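# Clip the spring clip onto the purple pouch's fold

## Task

Slide the T-shaped spring clip fully onto the folded top of the purple pouch, and onto nothing else, until the fold lies flat against the inside back of the jaws. At the end both pouches must stand upright with their walls below the fold unchanged, the purple pouch must still be at its original spot and orientation, and the pan must not be tipped over. All objects must settle quickly once you stop, and you must end the task yourself with finished_scene.

## Robot and tools

Robot: two arms, left_arm (a five-finger left hand) and right_arm (a five-finger right hand); the left hand mirrors the right. Base poses in the scene frame: left_arm (+0.006, +0.362, +0.044) m, right_arm (+0.020, -0.263, +0.018) m, each with a yaw of only a few thousandths. A camera stand sits behind the arms. A loose object may occasionally get a brief shove.

Frames. Scene frame: origin at table-top height halfway between the nominal bases, +z up, +x away from the robot over the table, left_arm toward +y (image left/right does not follow these names). Reported hand positions (metres), quaternions (wxyz) and wrist-camera poses use each arm's own base frame. Fixed camera cam_high and the table use the scene frame. Motion offsets use the axes of that arm's current Hand target.

Hand point: a spot 0.05 m in front of the palm and 0.15 m from the wrist flange. Its +z runs along straight fingers, +y out of the palm; +x runs across the palm away from the thumb on the right hand, toward the thumb on the left hand. Straight fingertips reach 0.06-0.07 m past it along +z, 0.06 m behind it along -y. A wrist bracket on the little-finger side can strike things. With the thumb turned in front of the palm the hand grips objects about 0.035-0.065 m thick, or handles down to 0.025 m.

A row is 28 numbers, each in [-1, 1], always for both arms: left dx, dy, dz, rx, ry, rz, then left little, ring, middle, index, thumb_bend, thumb_turn, force_limit, speed; then the same fourteen for right. The six pose numbers are an offset (not a pose) from the arm's Hand target as it stood when the action or move began, in that target's axes; 1.0 equals 0.6 m or 180 degrees; rx, ry, rz form one rotation vector. Every row in an action counts from that same start, and a repeated offset moves further. Six zeros re-request the current Hand target. Fingers and thumb_bend: +1 straight/open, -1 curled/closed. thumb_turn: +1 beside the palm, -1 opposite the fingers. force_limit: from near 0 N at -1 to 10 N at +1 (15 N for the two thumb motors). speed: near zero at -1, full at +0.48 and above; close at -0.94 or lower for a soft grip. There is no 'unchanged' value for hand numbers: to keep a hand as it is, resend the eight numbers of its last executed row (before any, send hand_measured plus hand_force_limit and hand_speed). To squeeze more, raise force_limit and send a target more closed than hand_measured; to loosen, send one more open.

Tools.
execute_actions(actions, cameras): actions is a list of actions; each action is up to 15 rows, one per 1/30 s control step, the last row held to fill 15 steps. Images return only if actions is empty or cameras names them (["all"], names, or []).
move(target, speed, blend, blocking, cameras): target is one 28-number row or a list of up to 15 rows; every row's offsets are measured from the same starting Hand targets. Straight-line paths, all ending together, 0.5 s minimum, cut off at 10 s. speed is m/s, 0.002 to 4.3, default 0.25 (turning up to twice that in rad/s), one value or one per target. blend in m rounds corners; 0 stops at each. blocking=false returns after about 0.5 s while motion continues. Paths ignore obstacles and the other arm; faster moves overshoot and hit harder. Hand numbers of later targets are applied on arrival once things are still.
wait(seconds 0 to 10). stop(): brakes a running move. zoom_image(camera: cam_high, cam_left_wrist or cam_right_wrist; region [x0, y0, x1, y1] pixels, at most 504 by 504) on the newest image. show_instructions(): reference pages. finished_scene(scene 1): ends irreversibly.

Results: per arm end_effector_position, end_effector_quat_wxyz, Hand target (last command after clipping; the next offset counts from it), joint positions, velocities and torques, hand_measured, hand_stopped_by (moving, target, force, stalled, fault), hand_load_n (positive means pushed open; a dropped grip shows load near 0), hand_force_limit, hand_speed. A move adds a move: line such as done, off_target, moving, held or fault, plus limits=paced (pose clipped) or limits=held (steps withheld). Done means within 10 mm and 2 degrees; neither done nor off_target tells you about contact. Images: cam_high 896x504, cam_left_wrist and cam_right_wrist 672x504 fisheye; calibrations may be off by a few mm or degrees.

Behaviour: the arm settles 1-3 cm (sometimes 5 cm) short, usually low, without any contact; the next command, even zeros, retries, and you can add the missing distance. Orientation commands are clipped to 40 degrees from the measured one per step. Small moves may not start; a slight rotation can shift the hand point noticeably.

Avoid: arms touching or one hand grasping the other; hard impacts on fixed or heavy items; paths passing near an arm's own base; overloading fingers; releasing moving or unsupported objects; anything leaving the table; long stretched-out holds or pushes at unreachable poses (motors warn at 85 °C and the arm drops at 100 °C). To end a push, command a target back beyond the hand point.

Each tool is called by a JSON object that holds its "api" and its "payload".

Reference images:

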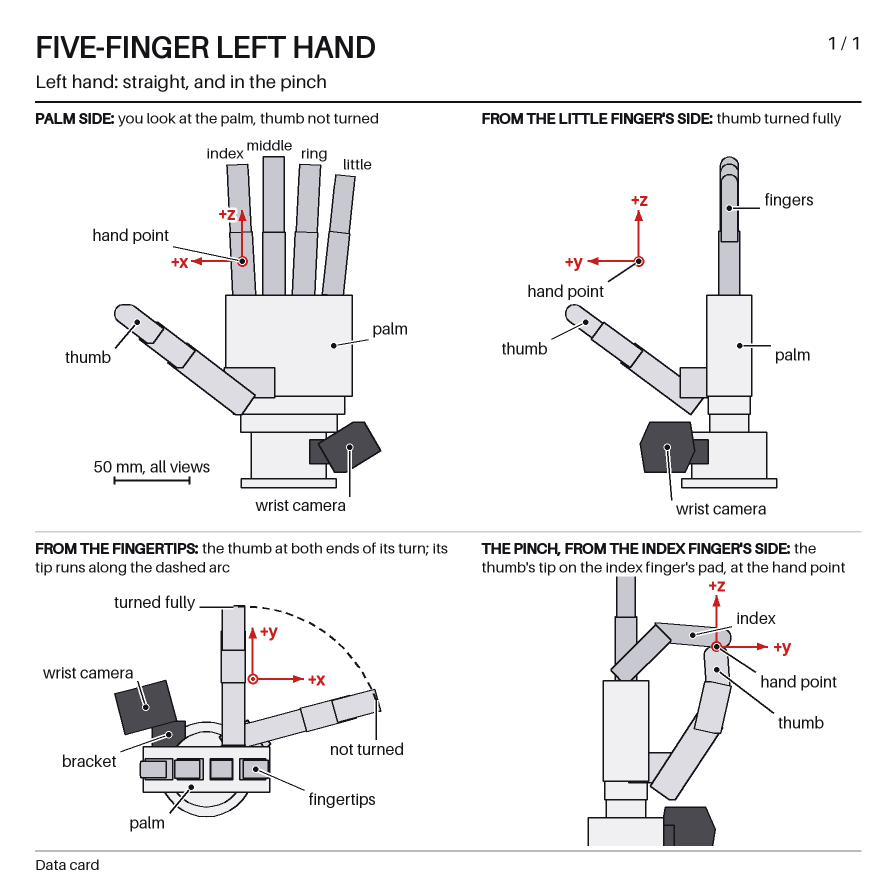

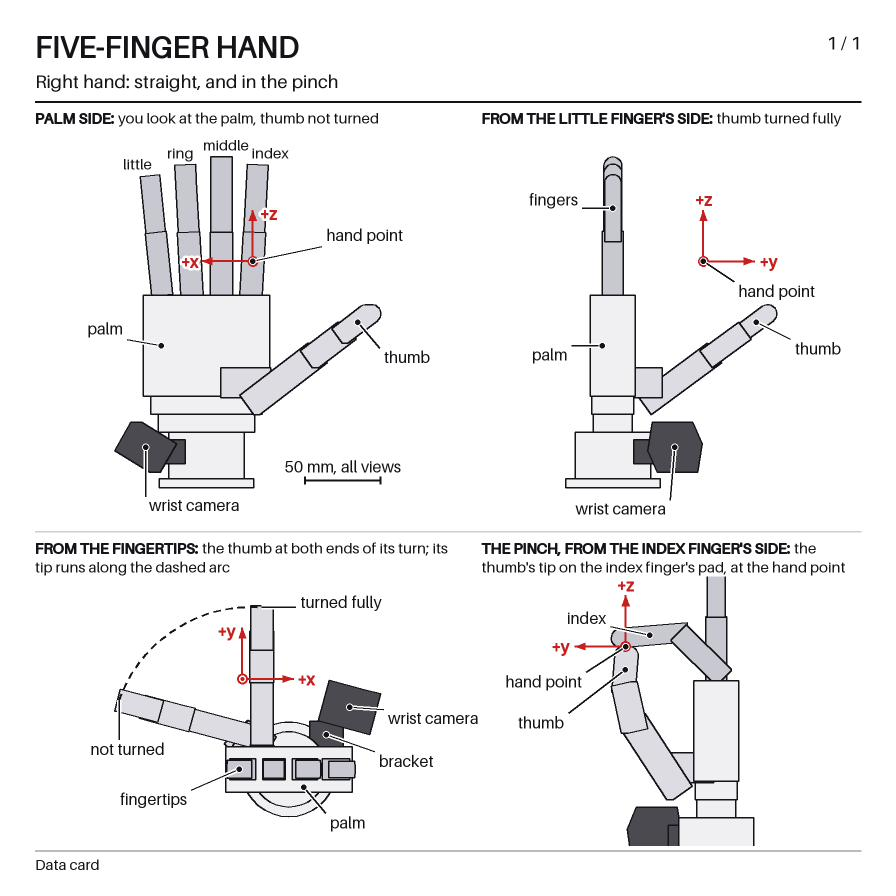

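## Session

{"api": "execute_actions", "payload": {"actions": []}}

{"api": "show_instructions", "payload": {}}

Scene clock: 0.00 s.
left_arm: end_effector_position=(+0.3017, +0.4622, +0.3288) hand_measured=(+1.000, +1.000, +1.000, +1.000, +1.000, +1.000) hand_load_n=(+0.0, +0.0, +0.0, +0.0, +0.0, +0.0) hand_stopped_by=(target, target, target, target, target, target) hand_force_limit=0.00 hand_speed=-0.80 end_effector_quat_wxyz=(+0.489, -0.433, +0.701, +0.286) | right_arm: end_effector_position=(+0.5987, +0.5422, +0.2349) hand_measured=(+1.000, +1.000, +1.000, +1.000, +1.000, +1.000) hand_load_n=(+0.0, +0.0, +0.0, +0.0, +0.0, +0.0) hand_stopped_by=(target, target, target, target, target, target) hand_force_limit=0.00 hand_speed=-0.80 end_effector_quat_wxyz=(-0.397, +0.896, -0.174, +0.093)
Joint positions: left_arm=[0.804 1.201 1.064 -0.243 -0.26 1.445] | right_arm=[0.643 2.198 2.372 -0.97 -0.369 -0.393]
Joint velocities: within noise
Joint torques (N m): no reading
Heat: left arm: hottest wrist pitch 30 °C; right arm: hottest waist 29 °C.
Hand target: left_arm +0.3053, +0.4658, +0.3398; +0.497, -0.431, +0.696, +0.288 | right_arm +0.6027, +0.5452, +0.2538; -0.410, +0.890, -0.169, +0.105

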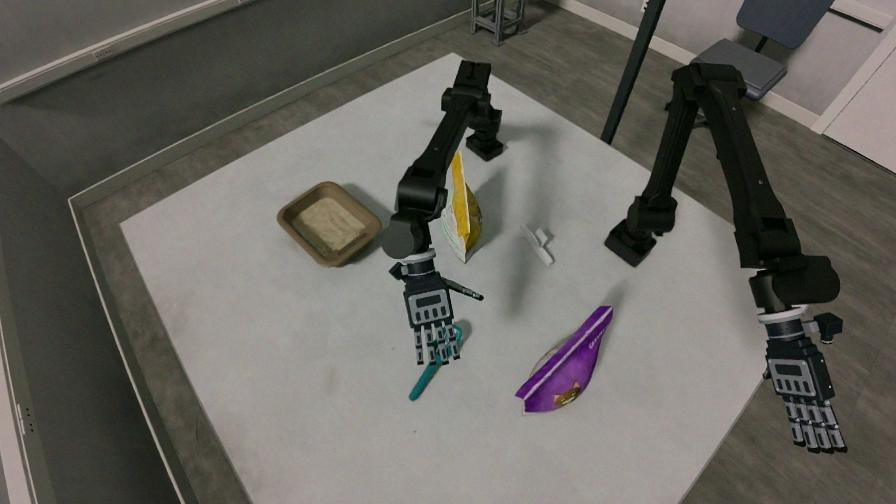

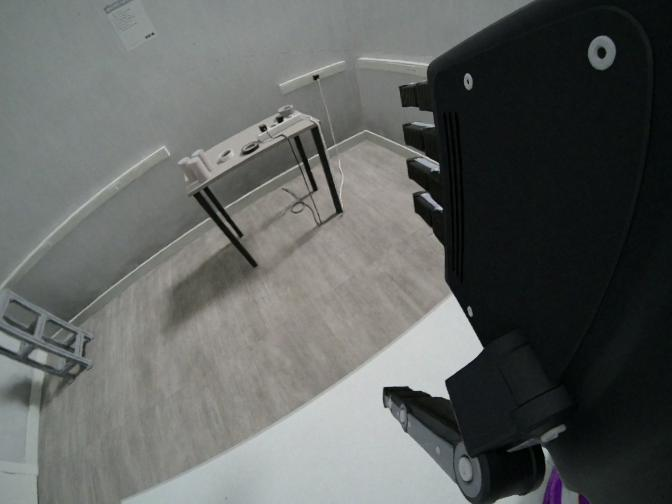

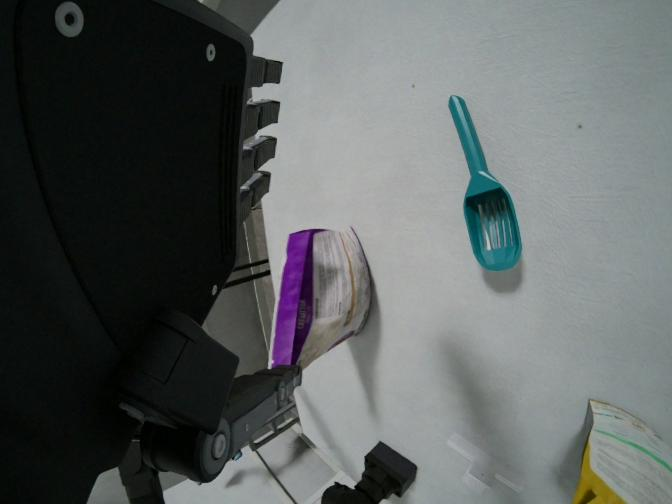

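Reference images for this scene: FIVE-FINGER LEFT HAND page 1, FIVE-FINGER HAND page 1.

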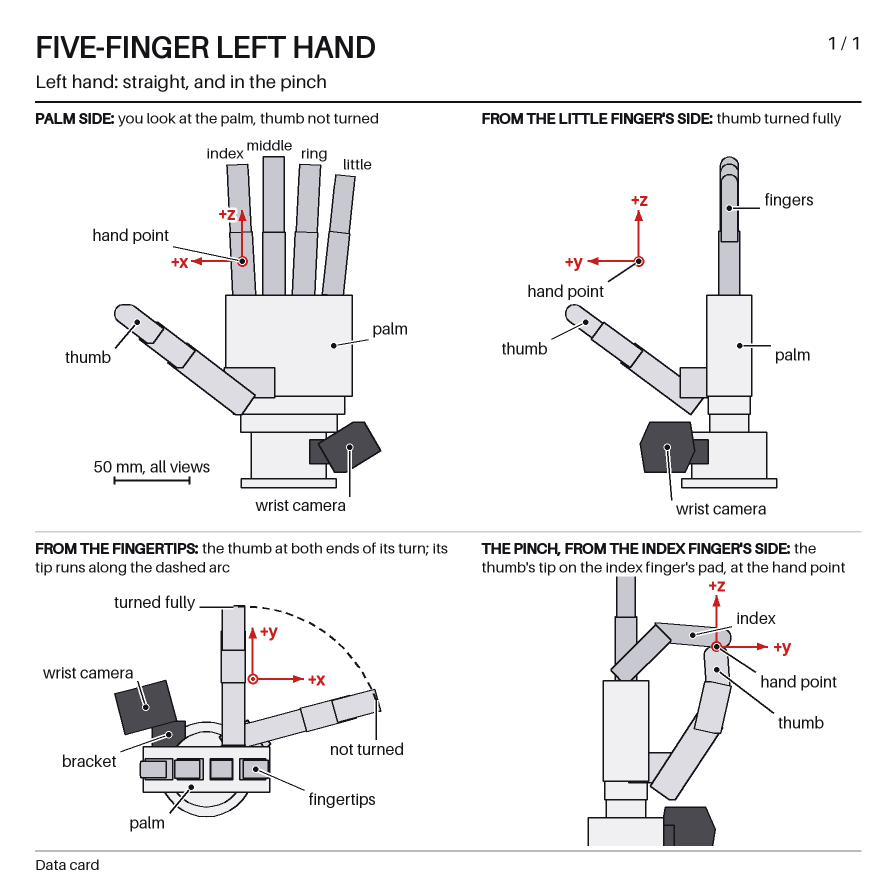

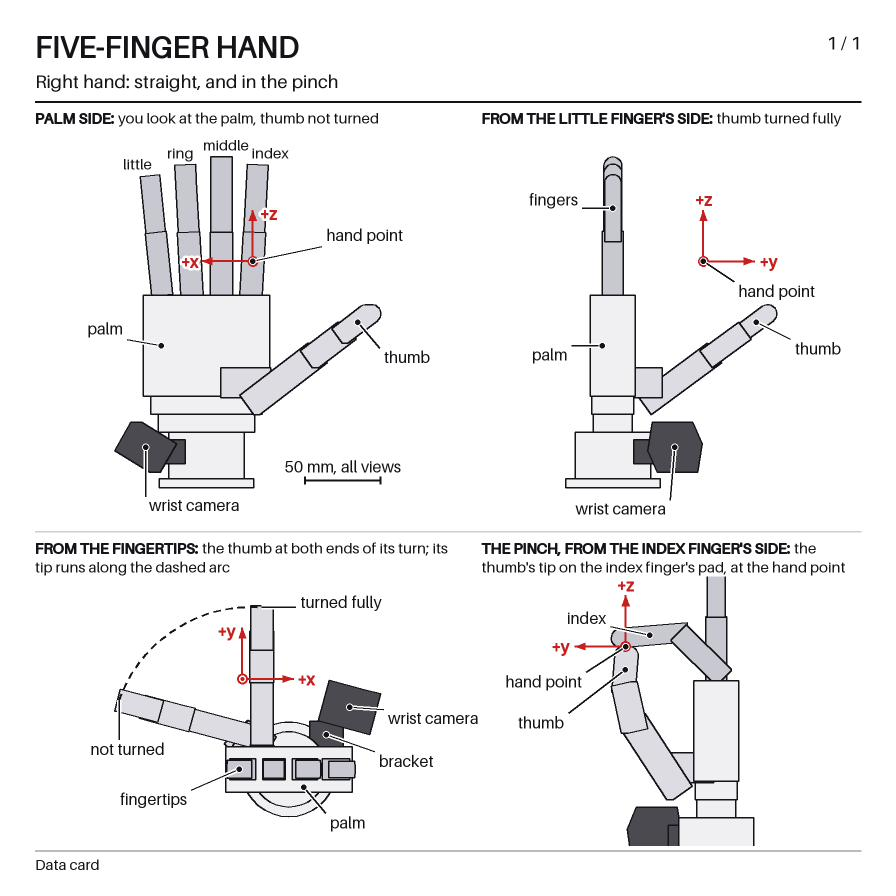

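{"api": "zoom_image", "payload": {"camera": "cam_high", "region": [480, 200, 660, 440]}}

{"api": "zoom_image", "payload": {"camera": "cam_high", "region": [500, 210, 580, 280]}}

{"api": "zoom_image", "payload": {"camera": "cam_right_wrist", "region": [250, 200, 400, 390]}}

{"api": "zoom_image", "payload": {"camera": "cam_right_wrist", "region": [420, 380, 672, 504]}}

{"api": "zoom_image", "payload": {"camera": "cam_high", "region": [380, 130, 520, 300]}}

Scaled by 2.100 from the camera's 896x504 image, which has a finer 1280x720 frame.

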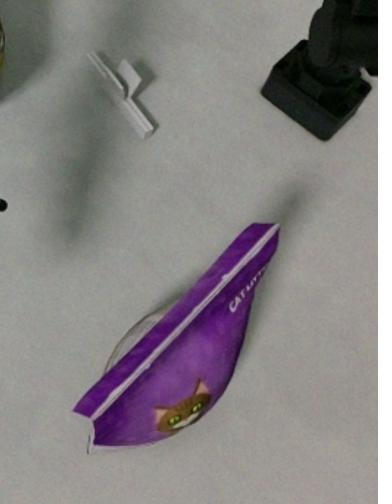

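Scaled by 6.300 from the camera's 896x504 image, which has a finer 1280x720 frame.

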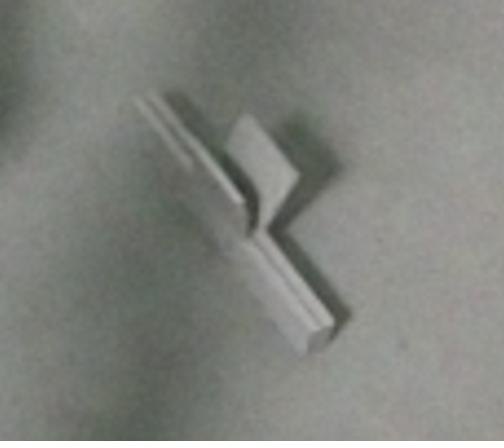

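Scaled by 2.653 from the camera's 672x504 image, which has a finer 960x720 frame.

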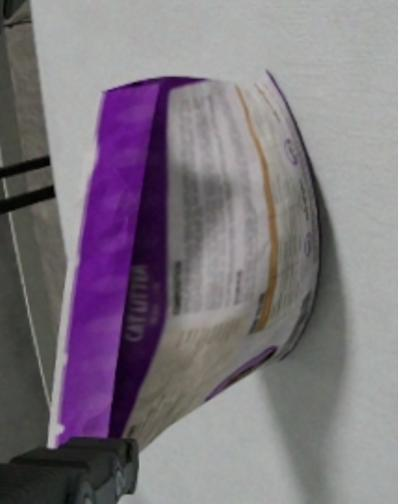

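Scaled by 2.000 from the camera's 672x504 image, which has a finer 960x720 frame.

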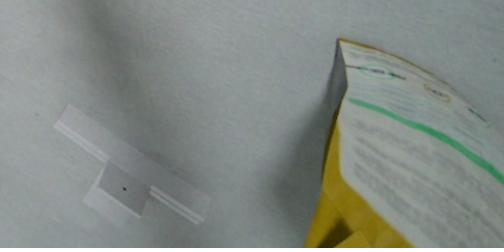

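Scaled by 2.965 from the camera's 896x504 image, which has a finer 1280x720 frame.

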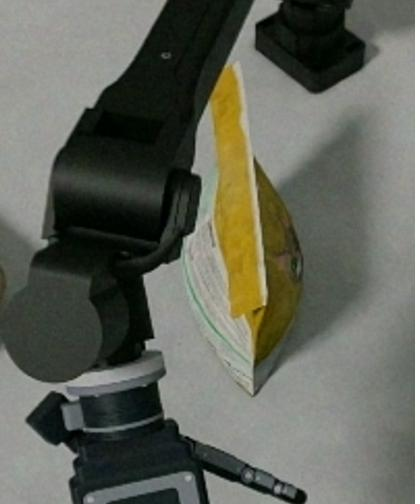

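{"api": "move", "payload": {"target": [[-0.0258,-0.1578,-0.456,0.0156,0.1945,0.0304,1,1,1,1,1,1,0,-0.8,0,0,0,0,0,0,1,1,1,1,1,1,0,-0.8],[0.4135,-0.3252,-0.9202,0.0312,0.389,0.0607,1,1,1,1,1,1,0,-0.8,0,0,0,0,0,0,1,1,1,1,1,1,0,-0.8]], "speed": 0.35, "blend": [0.08,0], "cameras": ["all"]}}

Scene clock: 12.47 s.
left_arm: end_effector_position=(+0.2047, -0.1621, +0.2965) hand_measured=(+1.000, +1.000, +1.000, +1.000, +1.000, +1.000) hand_load_n=(+0.0, +0.0, +0.0, +0.0, +0.0, +0.0) hand_stopped_by=(target, target, target, target, target, target) hand_force_limit=0.00 hand_speed=-0.80 end_effector_quat_wxyz=(+0.013, -0.425, +0.905, -0.023) | right_arm: end_effector_position=(+0.5987, +0.5422, +0.2349) hand_measured=(+1.000, +1.000, +1.000, +1.000, +1.000, +1.000) hand_load_n=(+0.0, +0.0, +0.0, +0.0, +0.0, -0.5) hand_stopped_by=(target, target, target, target, target, target) hand_force_limit=0.00 hand_speed=-0.80 end_effector_quat_wxyz=(-0.397, +0.896, -0.174, +0.093)
Joint positions: left_arm=[-0.576 1.158 1.324 -1.683 0.002 0.117] | right_arm=[0.643 2.198 2.372 -0.97 -0.369 -0.393]
Joint torques (N m): left_arm=[0.79 -7.41 9.57 -0.14 0.11 -0.1] | right_arm=[1.73 -20.95 12.89 1.58 -0.04 0]
Heat: left arm: hottest elbow 31 °C; right arm: hottest waist 29 °C.
Hand target: left_arm +0.2005, -0.1602, +0.3000; +0.000, -0.431, +0.902, +0.000 | right_arm +0.6027, +0.5452, +0.2538; -0.410, +0.890, -0.169, +0.105
Off the commanded pose: left_arm 0.006 m, 3 deg | right_arm 0.020 m, 2 deg.
joint sent to its limit (left arm) — joint 4 (wrist pitch), lower limit. The joint targets are off in orientation, not in position.
move: off_target (left_arm, right_arm)
camera_calibration:
cam_left_wrist: T_world_to_cam=[[0.587326, -0.80873, 0.0316909, -0.259629], [-0.716355, -0.501219, 0.485403, -0.0740945], [-0.376676, -0.307791, -0.873716, 0.399092], [0, 0, 0, 1]] pos_world=[0.249737, -0.12427, 0.392887]

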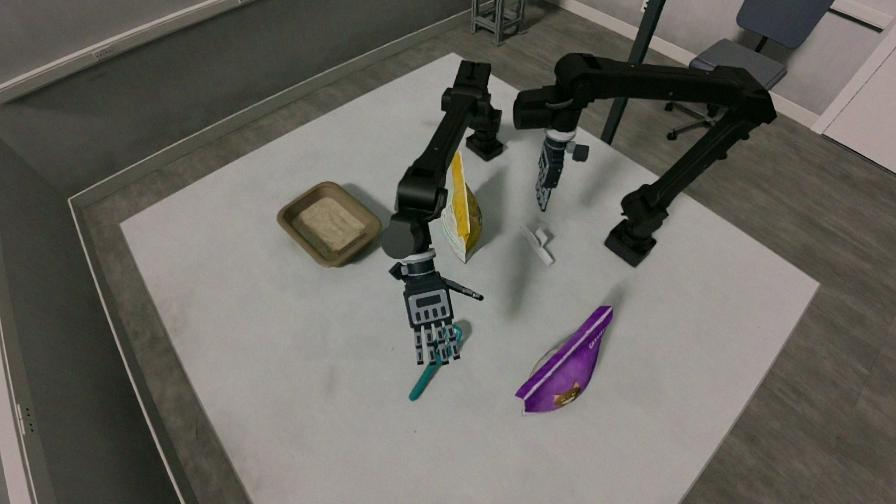

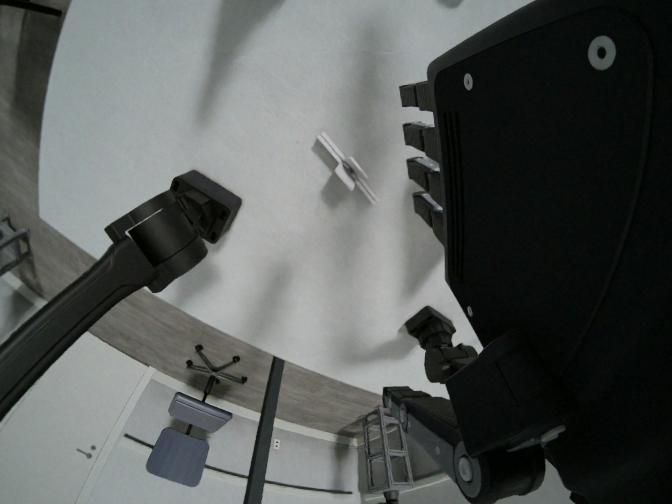

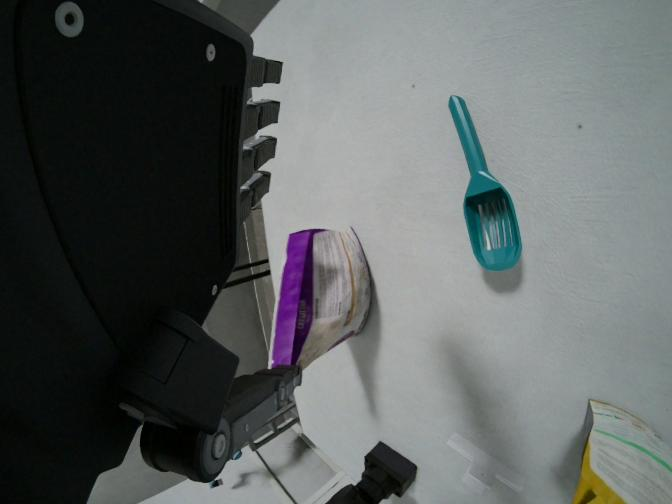

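{"api": "zoom_image", "payload": {"camera": "cam_left_wrist", "region": [290, 110, 410, 220]}}

{"api": "zoom_image", "payload": {"camera": "cam_high", "region": [510, 210, 565, 275]}}

{"api": "zoom_image", "payload": {"camera": "cam_high", "region": [500, 290, 630, 430]}}

Scaled by 4.200 from the camera's 672x504 image, which has a finer 960x720 frame.

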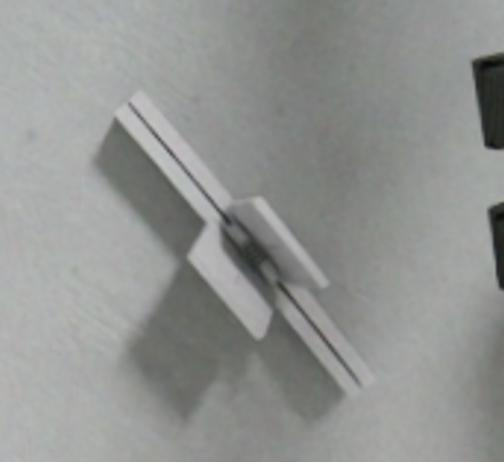

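Scaled by 7.754 from the camera's 896x504 image, which has a finer 1280x720 frame.

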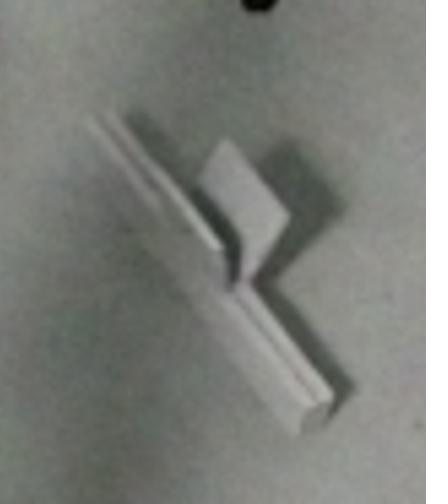

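Scaled by 3.600 from the camera's 896x504 image, which has a finer 1280x720 frame.

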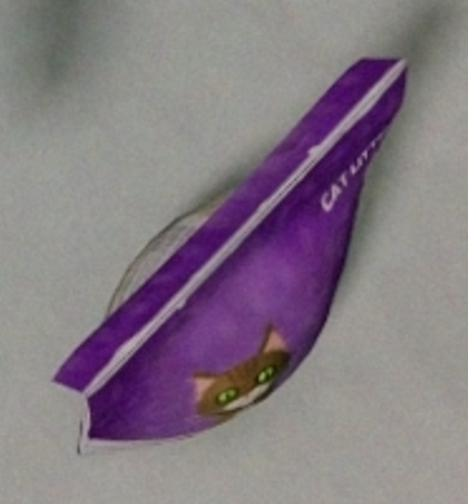

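{"api": "move", "payload": {"target": [-0.4444,0.3732,0.05,0,0,-0.466,1,1,1,1,1,1,0,-0.8,0.0048,-0.0765,-0.0641,0,0,0,1,1,0.5,0.5,0.2,-1,0.2,0], "speed": 0.35, "cameras": ["all"]}}

Scene clock: 40.57 s.
left_arm: end_effector_position=(+0.1835, +0.1765, +0.2590) hand_measured=(+1.000, +1.000, +1.000, +1.000, +1.000, +1.000) hand_load_n=(+0.5, +0.0, +0.0, +0.0, +0.0, +0.0) hand_stopped_by=(target, target, target, target, target, target) hand_force_limit=0.00 hand_speed=-0.80 end_effector_quat_wxyz=(+0.021, +0.922, -0.388, -0.006) | right_arm: end_effector_position=(+0.5968, +0.5408, +0.3053) hand_measured=(+1.000, +1.000, +0.500, +0.500, +0.200, -1.000) hand_load_n=(+0.0, +0.0, +0.0, +0.0, +0.0, +0.0) hand_stopped_by=(target, target, target, target, target, target) hand_force_limit=0.20 hand_speed=0.00 end_effector_quat_wxyz=(-0.402, +0.894, -0.172, +0.098)
Joint positions: left_arm=[0.867 1.196 1.239 -1.658 0.001 0.093] | right_arm=[0.643 2.304 2.751 -1.231 -0.369 -0.393]
Joint torques (N m): left_arm=[0.32 -6.53 13.38 0.51 -0.02 -0.1] | right_arm=[1.67 -18.9 15.31 1.1 -0.01 0.01]
Heat: left arm: hottest elbow 31 °C; right arm: hottest shoulder 32 °C.
Hand target: left_arm +0.1939, +0.1880, +0.2700; +0.000, +0.924, -0.383, +0.000 | right_arm +0.6026, +0.5452, +0.3134; -0.410, +0.890, -0.169, +0.105
Off the commanded pose: left_arm 0.019 m, 3 deg | right_arm 0.011 m, 1 deg.
move: off_target (left_arm, right_arm)
camera_calibration:
cam_left_wrist: T_world_to_cam=[[0.864197, 0.499459, -0.0608601, -0.229919], [0.45621, -0.726799, 0.513455, -0.0839786], [0.212217, -0.471491, -0.855956, 0.378734], [0, 0, 0, 1]] pos_world=[0.156634, 0.232369, 0.353306]
cam_right_wrist: T_world_to_cam=[[0.00607109, -0.666166, -0.745779, 0.592201], [-0.96216, -0.207061, 0.177124, 0.623721], [-0.272416, 0.716484, -0.642215, 0.0882289], [0, 0, 0, 1]] pos_world=[0.62056, 0.460438, 0.387836]

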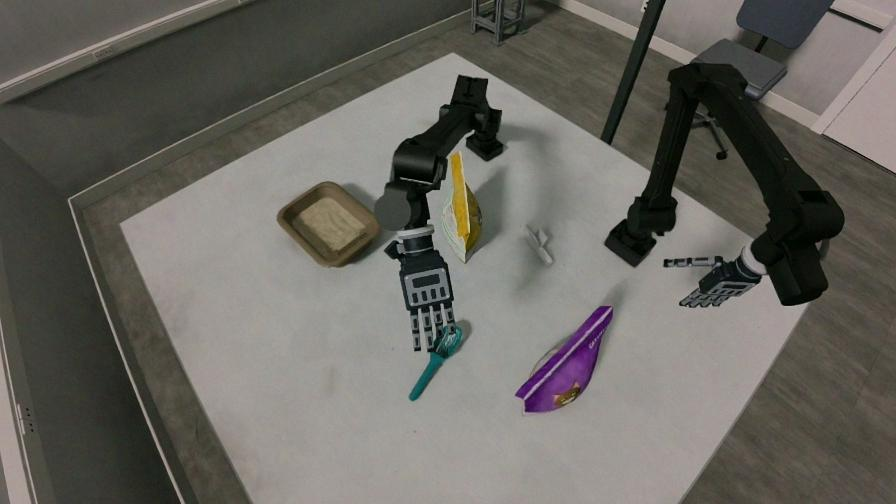

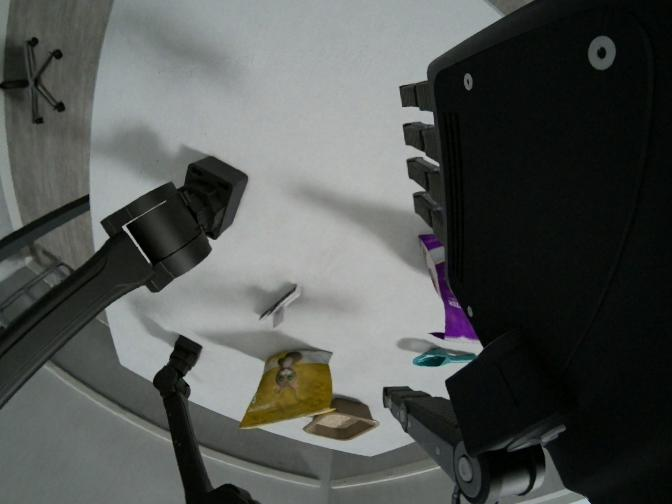

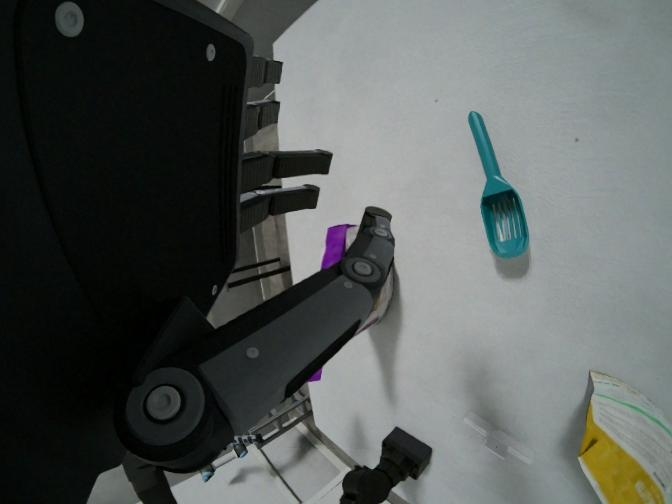

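{"api": "move", "payload": {"target": [0,0,0,0,0,0,1,1,1,1,1,1,0,-0.8,-0.6145,0.443,-0.2025,0.0448,0.3601,0.2581,1,1,0.5,0.5,0.2,-1,0.2,0], "speed": 0.3, "cameras": ["all"]}}

Scene clock: 46.57 s.
left_arm: end_effector_position=(+0.1835, +0.1765, +0.2590) hand_measured=(+1.000, +1.000, +1.000, +1.000, +1.000, +1.000) hand_load_n=(+0.0, +0.0, +0.0, +0.0, +0.0, +0.0) hand_stopped_by=(target, target, target, target, target, target) hand_force_limit=0.00 hand_speed=-0.80 end_effector_quat_wxyz=(+0.021, +0.922, -0.388, -0.006) | right_arm: end_effector_position=(+0.1670, +0.4248, +0.1615) hand_measured=(+1.000, +1.000, +0.500, +0.500, +0.200, -1.000) hand_load_n=(+0.0, +0.0, +0.0, +0.0, +0.0, +0.0) hand_stopped_by=(target, target, target, target, target, target) hand_force_limit=0.20 hand_speed=0.00 end_effector_quat_wxyz=(+0.316, -0.543, +0.661, -0.410)
Joint positions: left_arm=[0.867 1.196 1.239 -1.658 0.001 0.093] | right_arm=[1.524 1.586 1.231 -1.548 1.058 1.916]
Joint torques (N m): left_arm=[0.26 -6.53 13.31 0.57 0 -0.1] | right_arm=[1.9 -10.05 12.72 -0.62 0.69 0.09]
Heat: left arm: hottest elbow 32 °C; right arm: hottest shoulder 32 °C.
Hand target: left_arm +0.1939, +0.1880, +0.2700; +0.000, +0.924, -0.383, +0.000 | right_arm +0.1666, +0.4420, +0.1702; +0.323, -0.537, +0.668, -0.402
Off the commanded pose: left_arm 0.019 m, 3 deg | right_arm 0.019 m, 2 deg.
move: off_target (left_arm, right_arm)
camera_calibration:
cam_left_wrist: T_world_to_cam=[[0.864197, 0.499459, -0.0608601, -0.229919], [0.45621, -0.726799, 0.513455, -0.0839786], [0.212217, -0.471491, -0.855956, 0.378734], [0, 0, 0, 1]] pos_world=[0.156634, 0.232369, 0.353306]
cam_right_wrist: T_world_to_cam=[[-0.464021, -0.164898, -0.870341, 0.295976], [-0.411615, 0.910144, 0.0470123, -0.333868], [0.784384, 0.38006, -0.4902, -0.0962501], [0, 0, 0, 1]] pos_world=[0.0754107, 0.389255, 0.226114]

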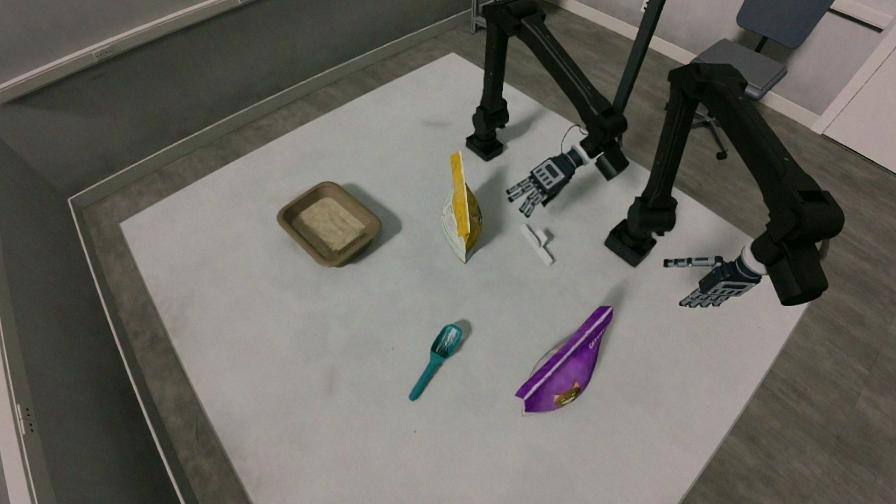

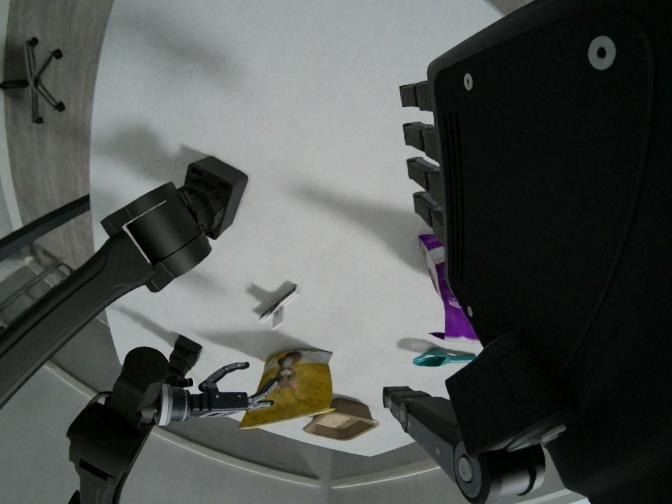

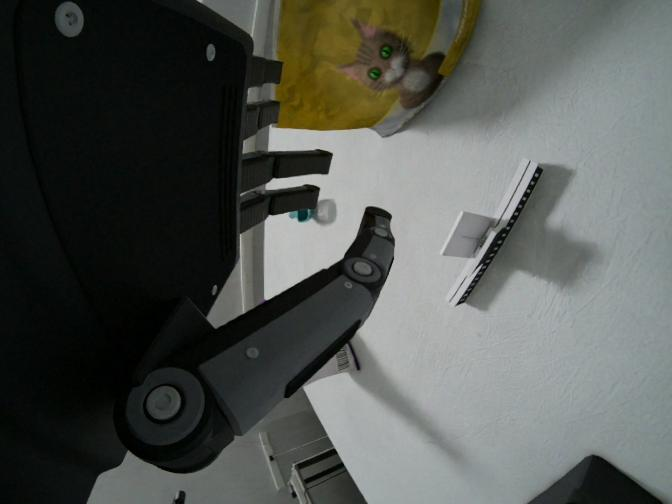

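{"api": "zoom_image", "payload": {"camera": "cam_right_wrist", "region": [410, 140, 580, 330]}}

{"api": "zoom_image", "payload": {"camera": "cam_left_wrist", "region": [230, 260, 330, 350]}}

{"api": "zoom_image", "payload": {"camera": "cam_high", "region": [490, 160, 590, 280]}}

Scaled by 2.653 from the camera's 672x504 image, which has a finer 960x720 frame.

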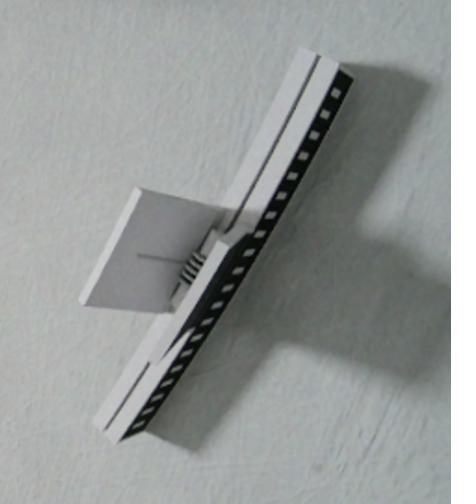

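Scaled by 5.040 from the camera's 672x504 image, which has a finer 960x720 frame.

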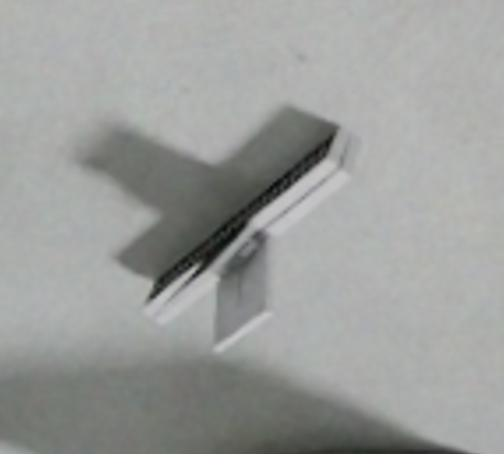

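Scaled by 4.200 from the camera's 896x504 image, which has a finer 1280x720 frame.

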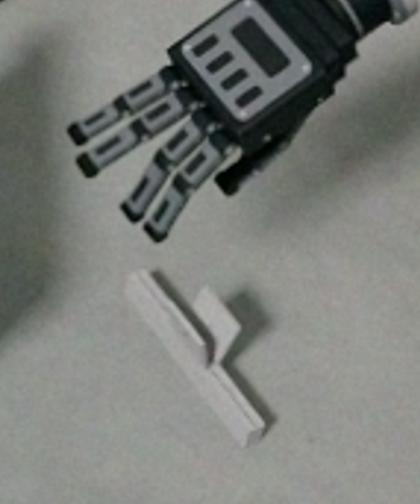

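{"api": "move", "payload": {"target": [0,0,0,0,0,0,1,1,1,1,1,1,0,-0.8,-0.0362,0.12,0.0228,0,-0.0147,-0.0078,1,1,0.5,0.5,0.2,-1,0.2,0], "speed": 0.15, "cameras": ["cam_high","cam_right_wrist"]}}

{"api": "zoom_image", "payload": {"camera": "cam_right_wrist", "region": [280, 120, 520, 340]}}

{"api": "zoom_image", "payload": {"camera": "cam_high", "region": [490, 160, 610, 280]}}

Scene clock: 52.50 s.
left_arm: end_effector_position=(+0.1835, +0.1765, +0.2590) hand_measured=(+1.000, +1.000, +1.000, +1.000, +1.000, +1.000) hand_load_n=(+0.0, +0.0, +0.0, +0.0, +0.0, +0.0) hand_stopped_by=(target, target, target, target, target, target) hand_force_limit=0.00 hand_speed=-0.80 end_effector_quat_wxyz=(+0.021, +0.922, -0.388, -0.006) | right_arm: end_effector_position=(+0.1529, +0.4670, +0.1060) hand_measured=(+1.000, +1.000, +0.500, +0.500, +0.200, -1.000) hand_load_n=(+0.0, +0.0, +0.0, +0.0, +0.0, +0.0) hand_stopped_by=(target, target, target, target, target, target) hand_force_limit=0.20 hand_speed=0.00 end_effector_quat_wxyz=(+0.335, -0.549, +0.659, -0.390)
Joint positions: left_arm=[0.867 1.196 1.239 -1.658 0.001 0.093] | right_arm=[1.558 1.708 1.231 -1.375 1.058 1.906]
Joint torques (N m): left_arm=[0.5 -6.48 13.35 0.53 -0.02 -0.11] | right_arm=[2.26 -11.75 7.75 0.08 0.85 -0.09]
Heat: left arm: hottest elbow 32 °C; right arm: hottest elbow 33 °C.
Hand target: left_arm +0.1939, +0.1880, +0.2700; +0.000, +0.924, -0.383, +0.000 | right_arm +0.1501, +0.4678, +0.1001; +0.333, -0.554, +0.654, -0.393
Off the commanded pose: left_arm 0.019 m, 3 deg | right_arm 0.006 m, 1 deg.
move: off_target (left_arm)
camera_calibration:
cam_right_wrist: T_world_to_cam=[[-0.458324, -0.146007, -0.87671, 0.239134], [-0.44596, 0.891032, 0.0847455, -0.365275], [0.768803, 0.429819, -0.473495, -0.151096], [0, 0, 0, 1]] pos_world=[0.0628657, 0.425331, 0.169064]
Images, in order (width x height): cam_high 896x504, cam_right_wrist 672x504.

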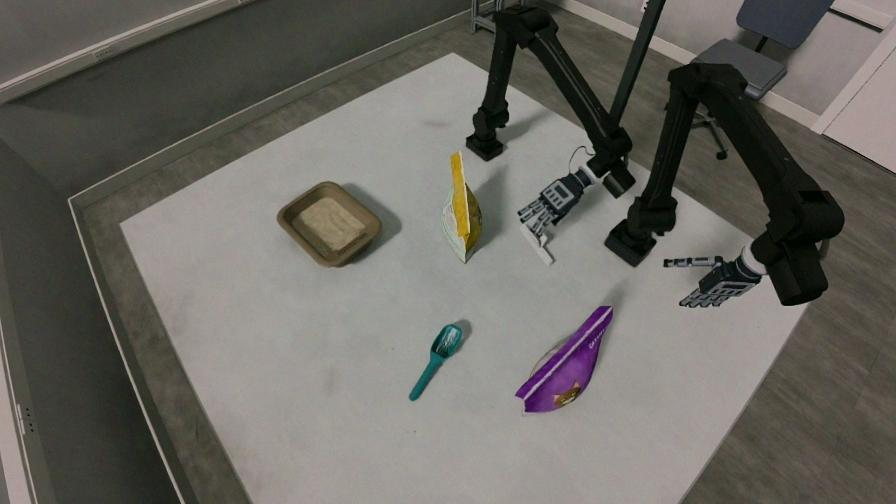

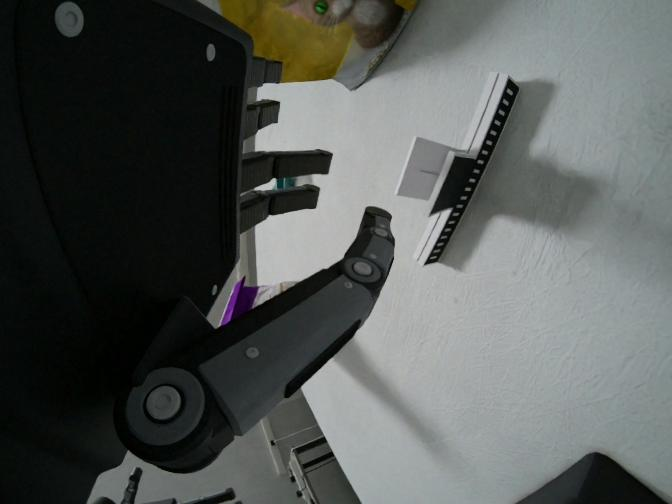

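Scaled by 2.100 from the camera's 672x504 image, which has a finer 960x720 frame.

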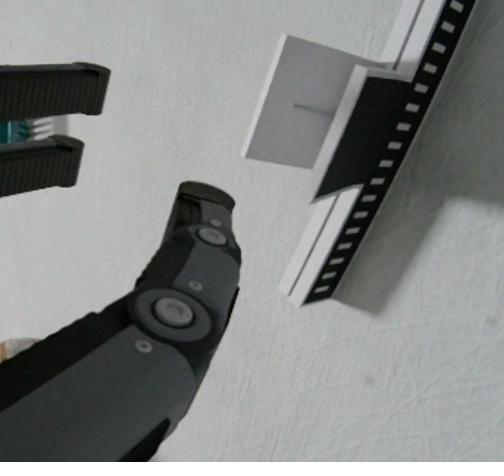

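Scaled by 4.200 from the camera's 896x504 image, which has a finer 1280x720 frame.

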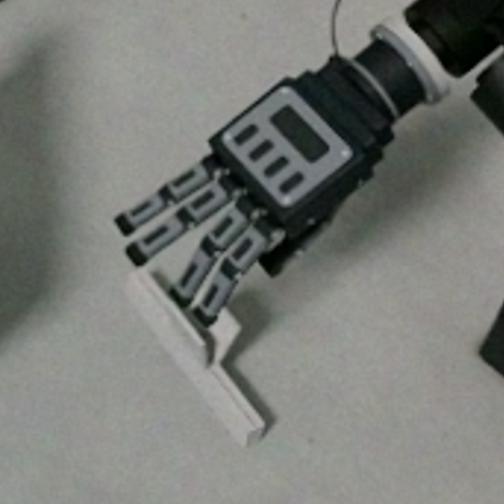

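{"api": "move", "payload": {"target": [0,0,0,0,0,0,1,1,1,1,1,1,0,-0.8,0.0238,0.0525,0.0435,0,0,0,1,1,0.5,0.5,0.2,-1,0.2,0], "speed": 0.1, "cameras": ["cam_right_wrist"]}}

{"api": "zoom_image", "payload": {"camera": "cam_right_wrist", "region": [280, 120, 520, 340]}}

Scene clock: 56.23 s.
left_arm: end_effector_position=(+0.1835, +0.1765, +0.2590) hand_measured=(+1.000, +1.000, +1.000, +1.000, +1.000, +1.000) hand_load_n=(+0.0, +0.0, +0.0, +0.0, +0.0, +0.0) hand_stopped_by=(target, target, target, target, target, target) hand_force_limit=0.00 hand_speed=-0.80 end_effector_quat_wxyz=(+0.021, +0.922, -0.388, -0.006) | right_arm: end_effector_position=(+0.1523, +0.4536, +0.0673) hand_measured=(+1.000, +1.000, +0.500, +0.500, +0.200, -1.000) hand_load_n=(+0.0, +0.0, +0.0, +0.0, +0.0, +0.0) hand_stopped_by=(target, target, target, target, target, target) hand_force_limit=0.20 hand_speed=0.00 end_effector_quat_wxyz=(+0.338, -0.552, +0.657, -0.386)
Joint positions: left_arm=[0.867 1.196 1.239 -1.658 0.001 0.093] | right_arm=[1.558 1.718 1.13 -1.237 1.06 1.879]
Joint torques (N m): left_arm=[0.56 -6.53 13.35 0.58 -0.01 -0.1] | right_arm=[1.14 -11.11 7.41 0.12 0.92 -0.09]
Heat: left arm: hottest elbow 33 °C; right arm: hottest elbow 33 °C.
Hand target: left_arm +0.1939, +0.1880, +0.2700; +0.000, +0.924, -0.383, +0.000 | right_arm +0.1559, +0.4524, +0.0600; +0.333, -0.554, +0.654, -0.393
Off the commanded pose: left_arm 0.019 m, 3 deg | right_arm 0.008 m, 1 deg.
move: off_target (left_arm)
camera_calibration:
cam_right_wrist: T_world_to_cam=[[-0.458072, -0.148579, -0.87641, 0.204058], [-0.457175, 0.884919, 0.08893, -0.346215], [0.762339, 0.441409, -0.473284, -0.167462], [0, 0, 0, 1]] pos_world=[0.0628552, 0.41061, 0.13037]
Images, in order (width x height): cam_right_wrist 672x504.

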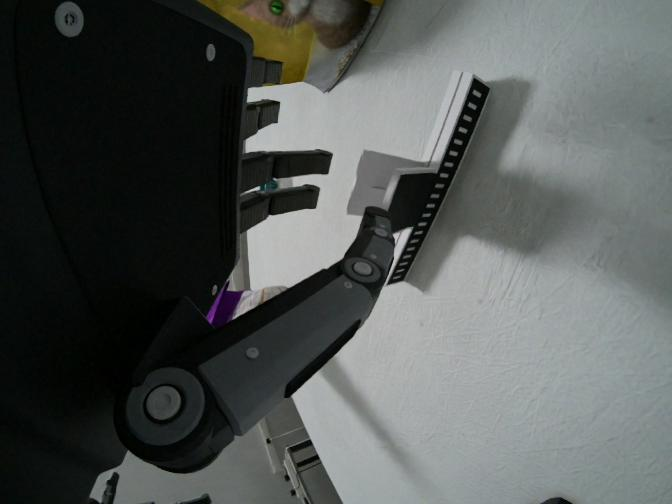

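Scaled by 2.100 from the camera's 672x504 image, which has a finer 960x720 frame.

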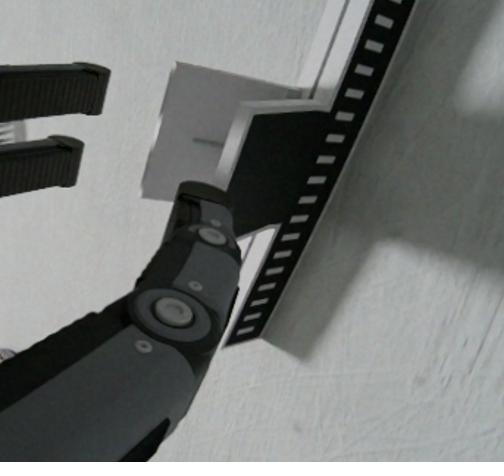

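{"api": "move", "payload": {"target": [0,0,0,0,0,0,1,1,1,1,1,1,0,-0.8,-0.0003,0.0488,0.027,0,0,0,1,1,0.5,0.5,0.2,-1,0.2,0], "speed": 0.08, "cameras": ["cam_high","cam_right_wrist"]}}

{"api": "zoom_image", "payload": {"camera": "cam_right_wrist", "region": [240, 120, 480, 340]}}

{"api": "zoom_image", "payload": {"camera": "cam_high", "region": [490, 160, 610, 280]}}

Scene clock: 58.10 s.
left_arm: end_effector_position=(+0.1835, +0.1765, +0.2590) hand_measured=(+1.000, +1.000, +1.000, +1.000, +1.000, +1.000) hand_load_n=(+0.0, +0.0, +0.0, -0.5, -0.5, +0.0) hand_stopped_by=(target, target, target, target, target, target) hand_force_limit=0.00 hand_speed=-0.80 end_effector_quat_wxyz=(+0.021, +0.922, -0.388, -0.006) | right_arm: end_effector_position=(+0.1524, +0.4544, +0.0331) hand_measured=(+1.000, +1.000, +0.500, +0.500, +0.200, -1.000) hand_load_n=(+0.0, +0.0, +0.0, +0.0, +0.0, +0.0) hand_stopped_by=(target, target, target, target, target, target) hand_force_limit=0.20 hand_speed=0.00 end_effector_quat_wxyz=(+0.337, -0.553, +0.656, -0.387)
Joint positions: left_arm=[0.867 1.196 1.239 -1.658 0.001 0.093] | right_arm=[1.558 1.775 1.1 -1.15 1.06 1.876]
Joint torques (N m): left_arm=[0.5 -6.42 13.33 0.59 0 -0.12] | right_arm=[0.97 -11.63 6.9 0.12 0.91 -0.09]
Heat: left arm: hottest elbow 33 °C; right arm: hottest elbow 33 °C.
Hand target: left_arm +0.1939, +0.1880, +0.2700; +0.000, +0.924, -0.383, +0.000 | right_arm +0.1565, +0.4525, +0.0267; +0.333, -0.554, +0.654, -0.393
Off the commanded pose: left_arm 0.019 m, 3 deg | right_arm 0.008 m, 1 deg.
move: off_target (left_arm)
camera_calibration:
cam_right_wrist: T_world_to_cam=[[-0.457481, -0.151321, -0.87625, 0.175321], [-0.458684, 0.884355, 0.0867535, -0.343302], [0.761788, 0.441609, -0.473984, -0.184059], [0, 0, 0, 1]] pos_world=[0.0629525, 0.411413, 0.0961672]
Images, in order (width x height): cam_high 896x504, cam_right_wrist 672x504.

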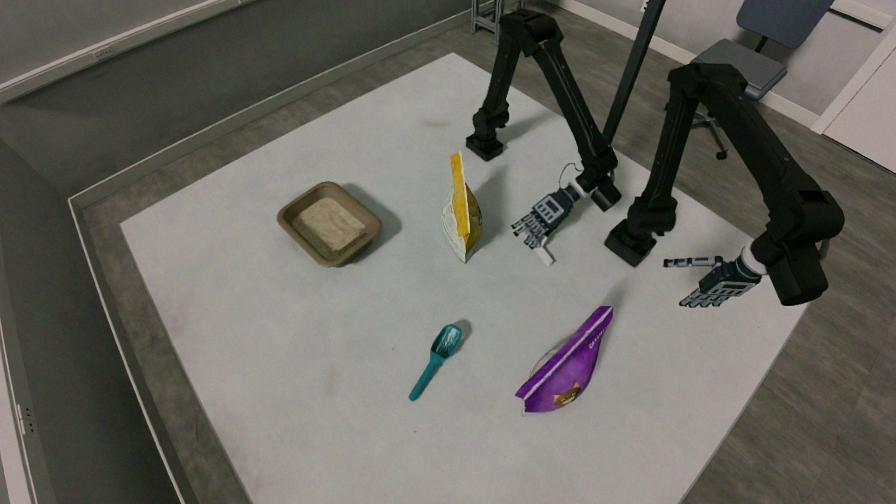

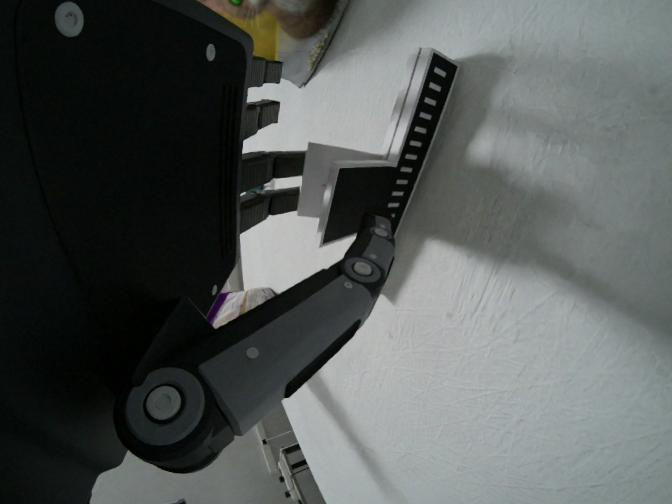

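Scaled by 2.100 from the camera's 672x504 image, which has a finer 960x720 frame.

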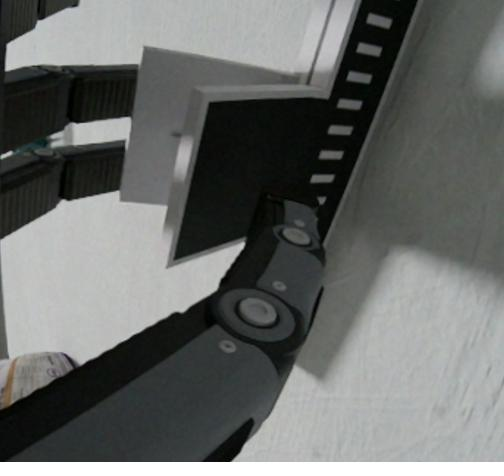

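Scaled by 4.200 from the camera's 896x504 image, which has a finer 1280x720 frame.

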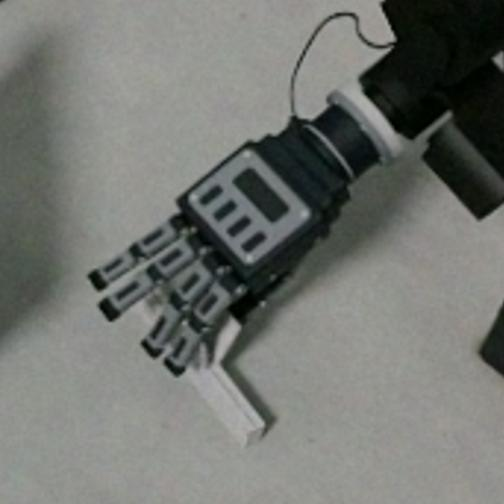

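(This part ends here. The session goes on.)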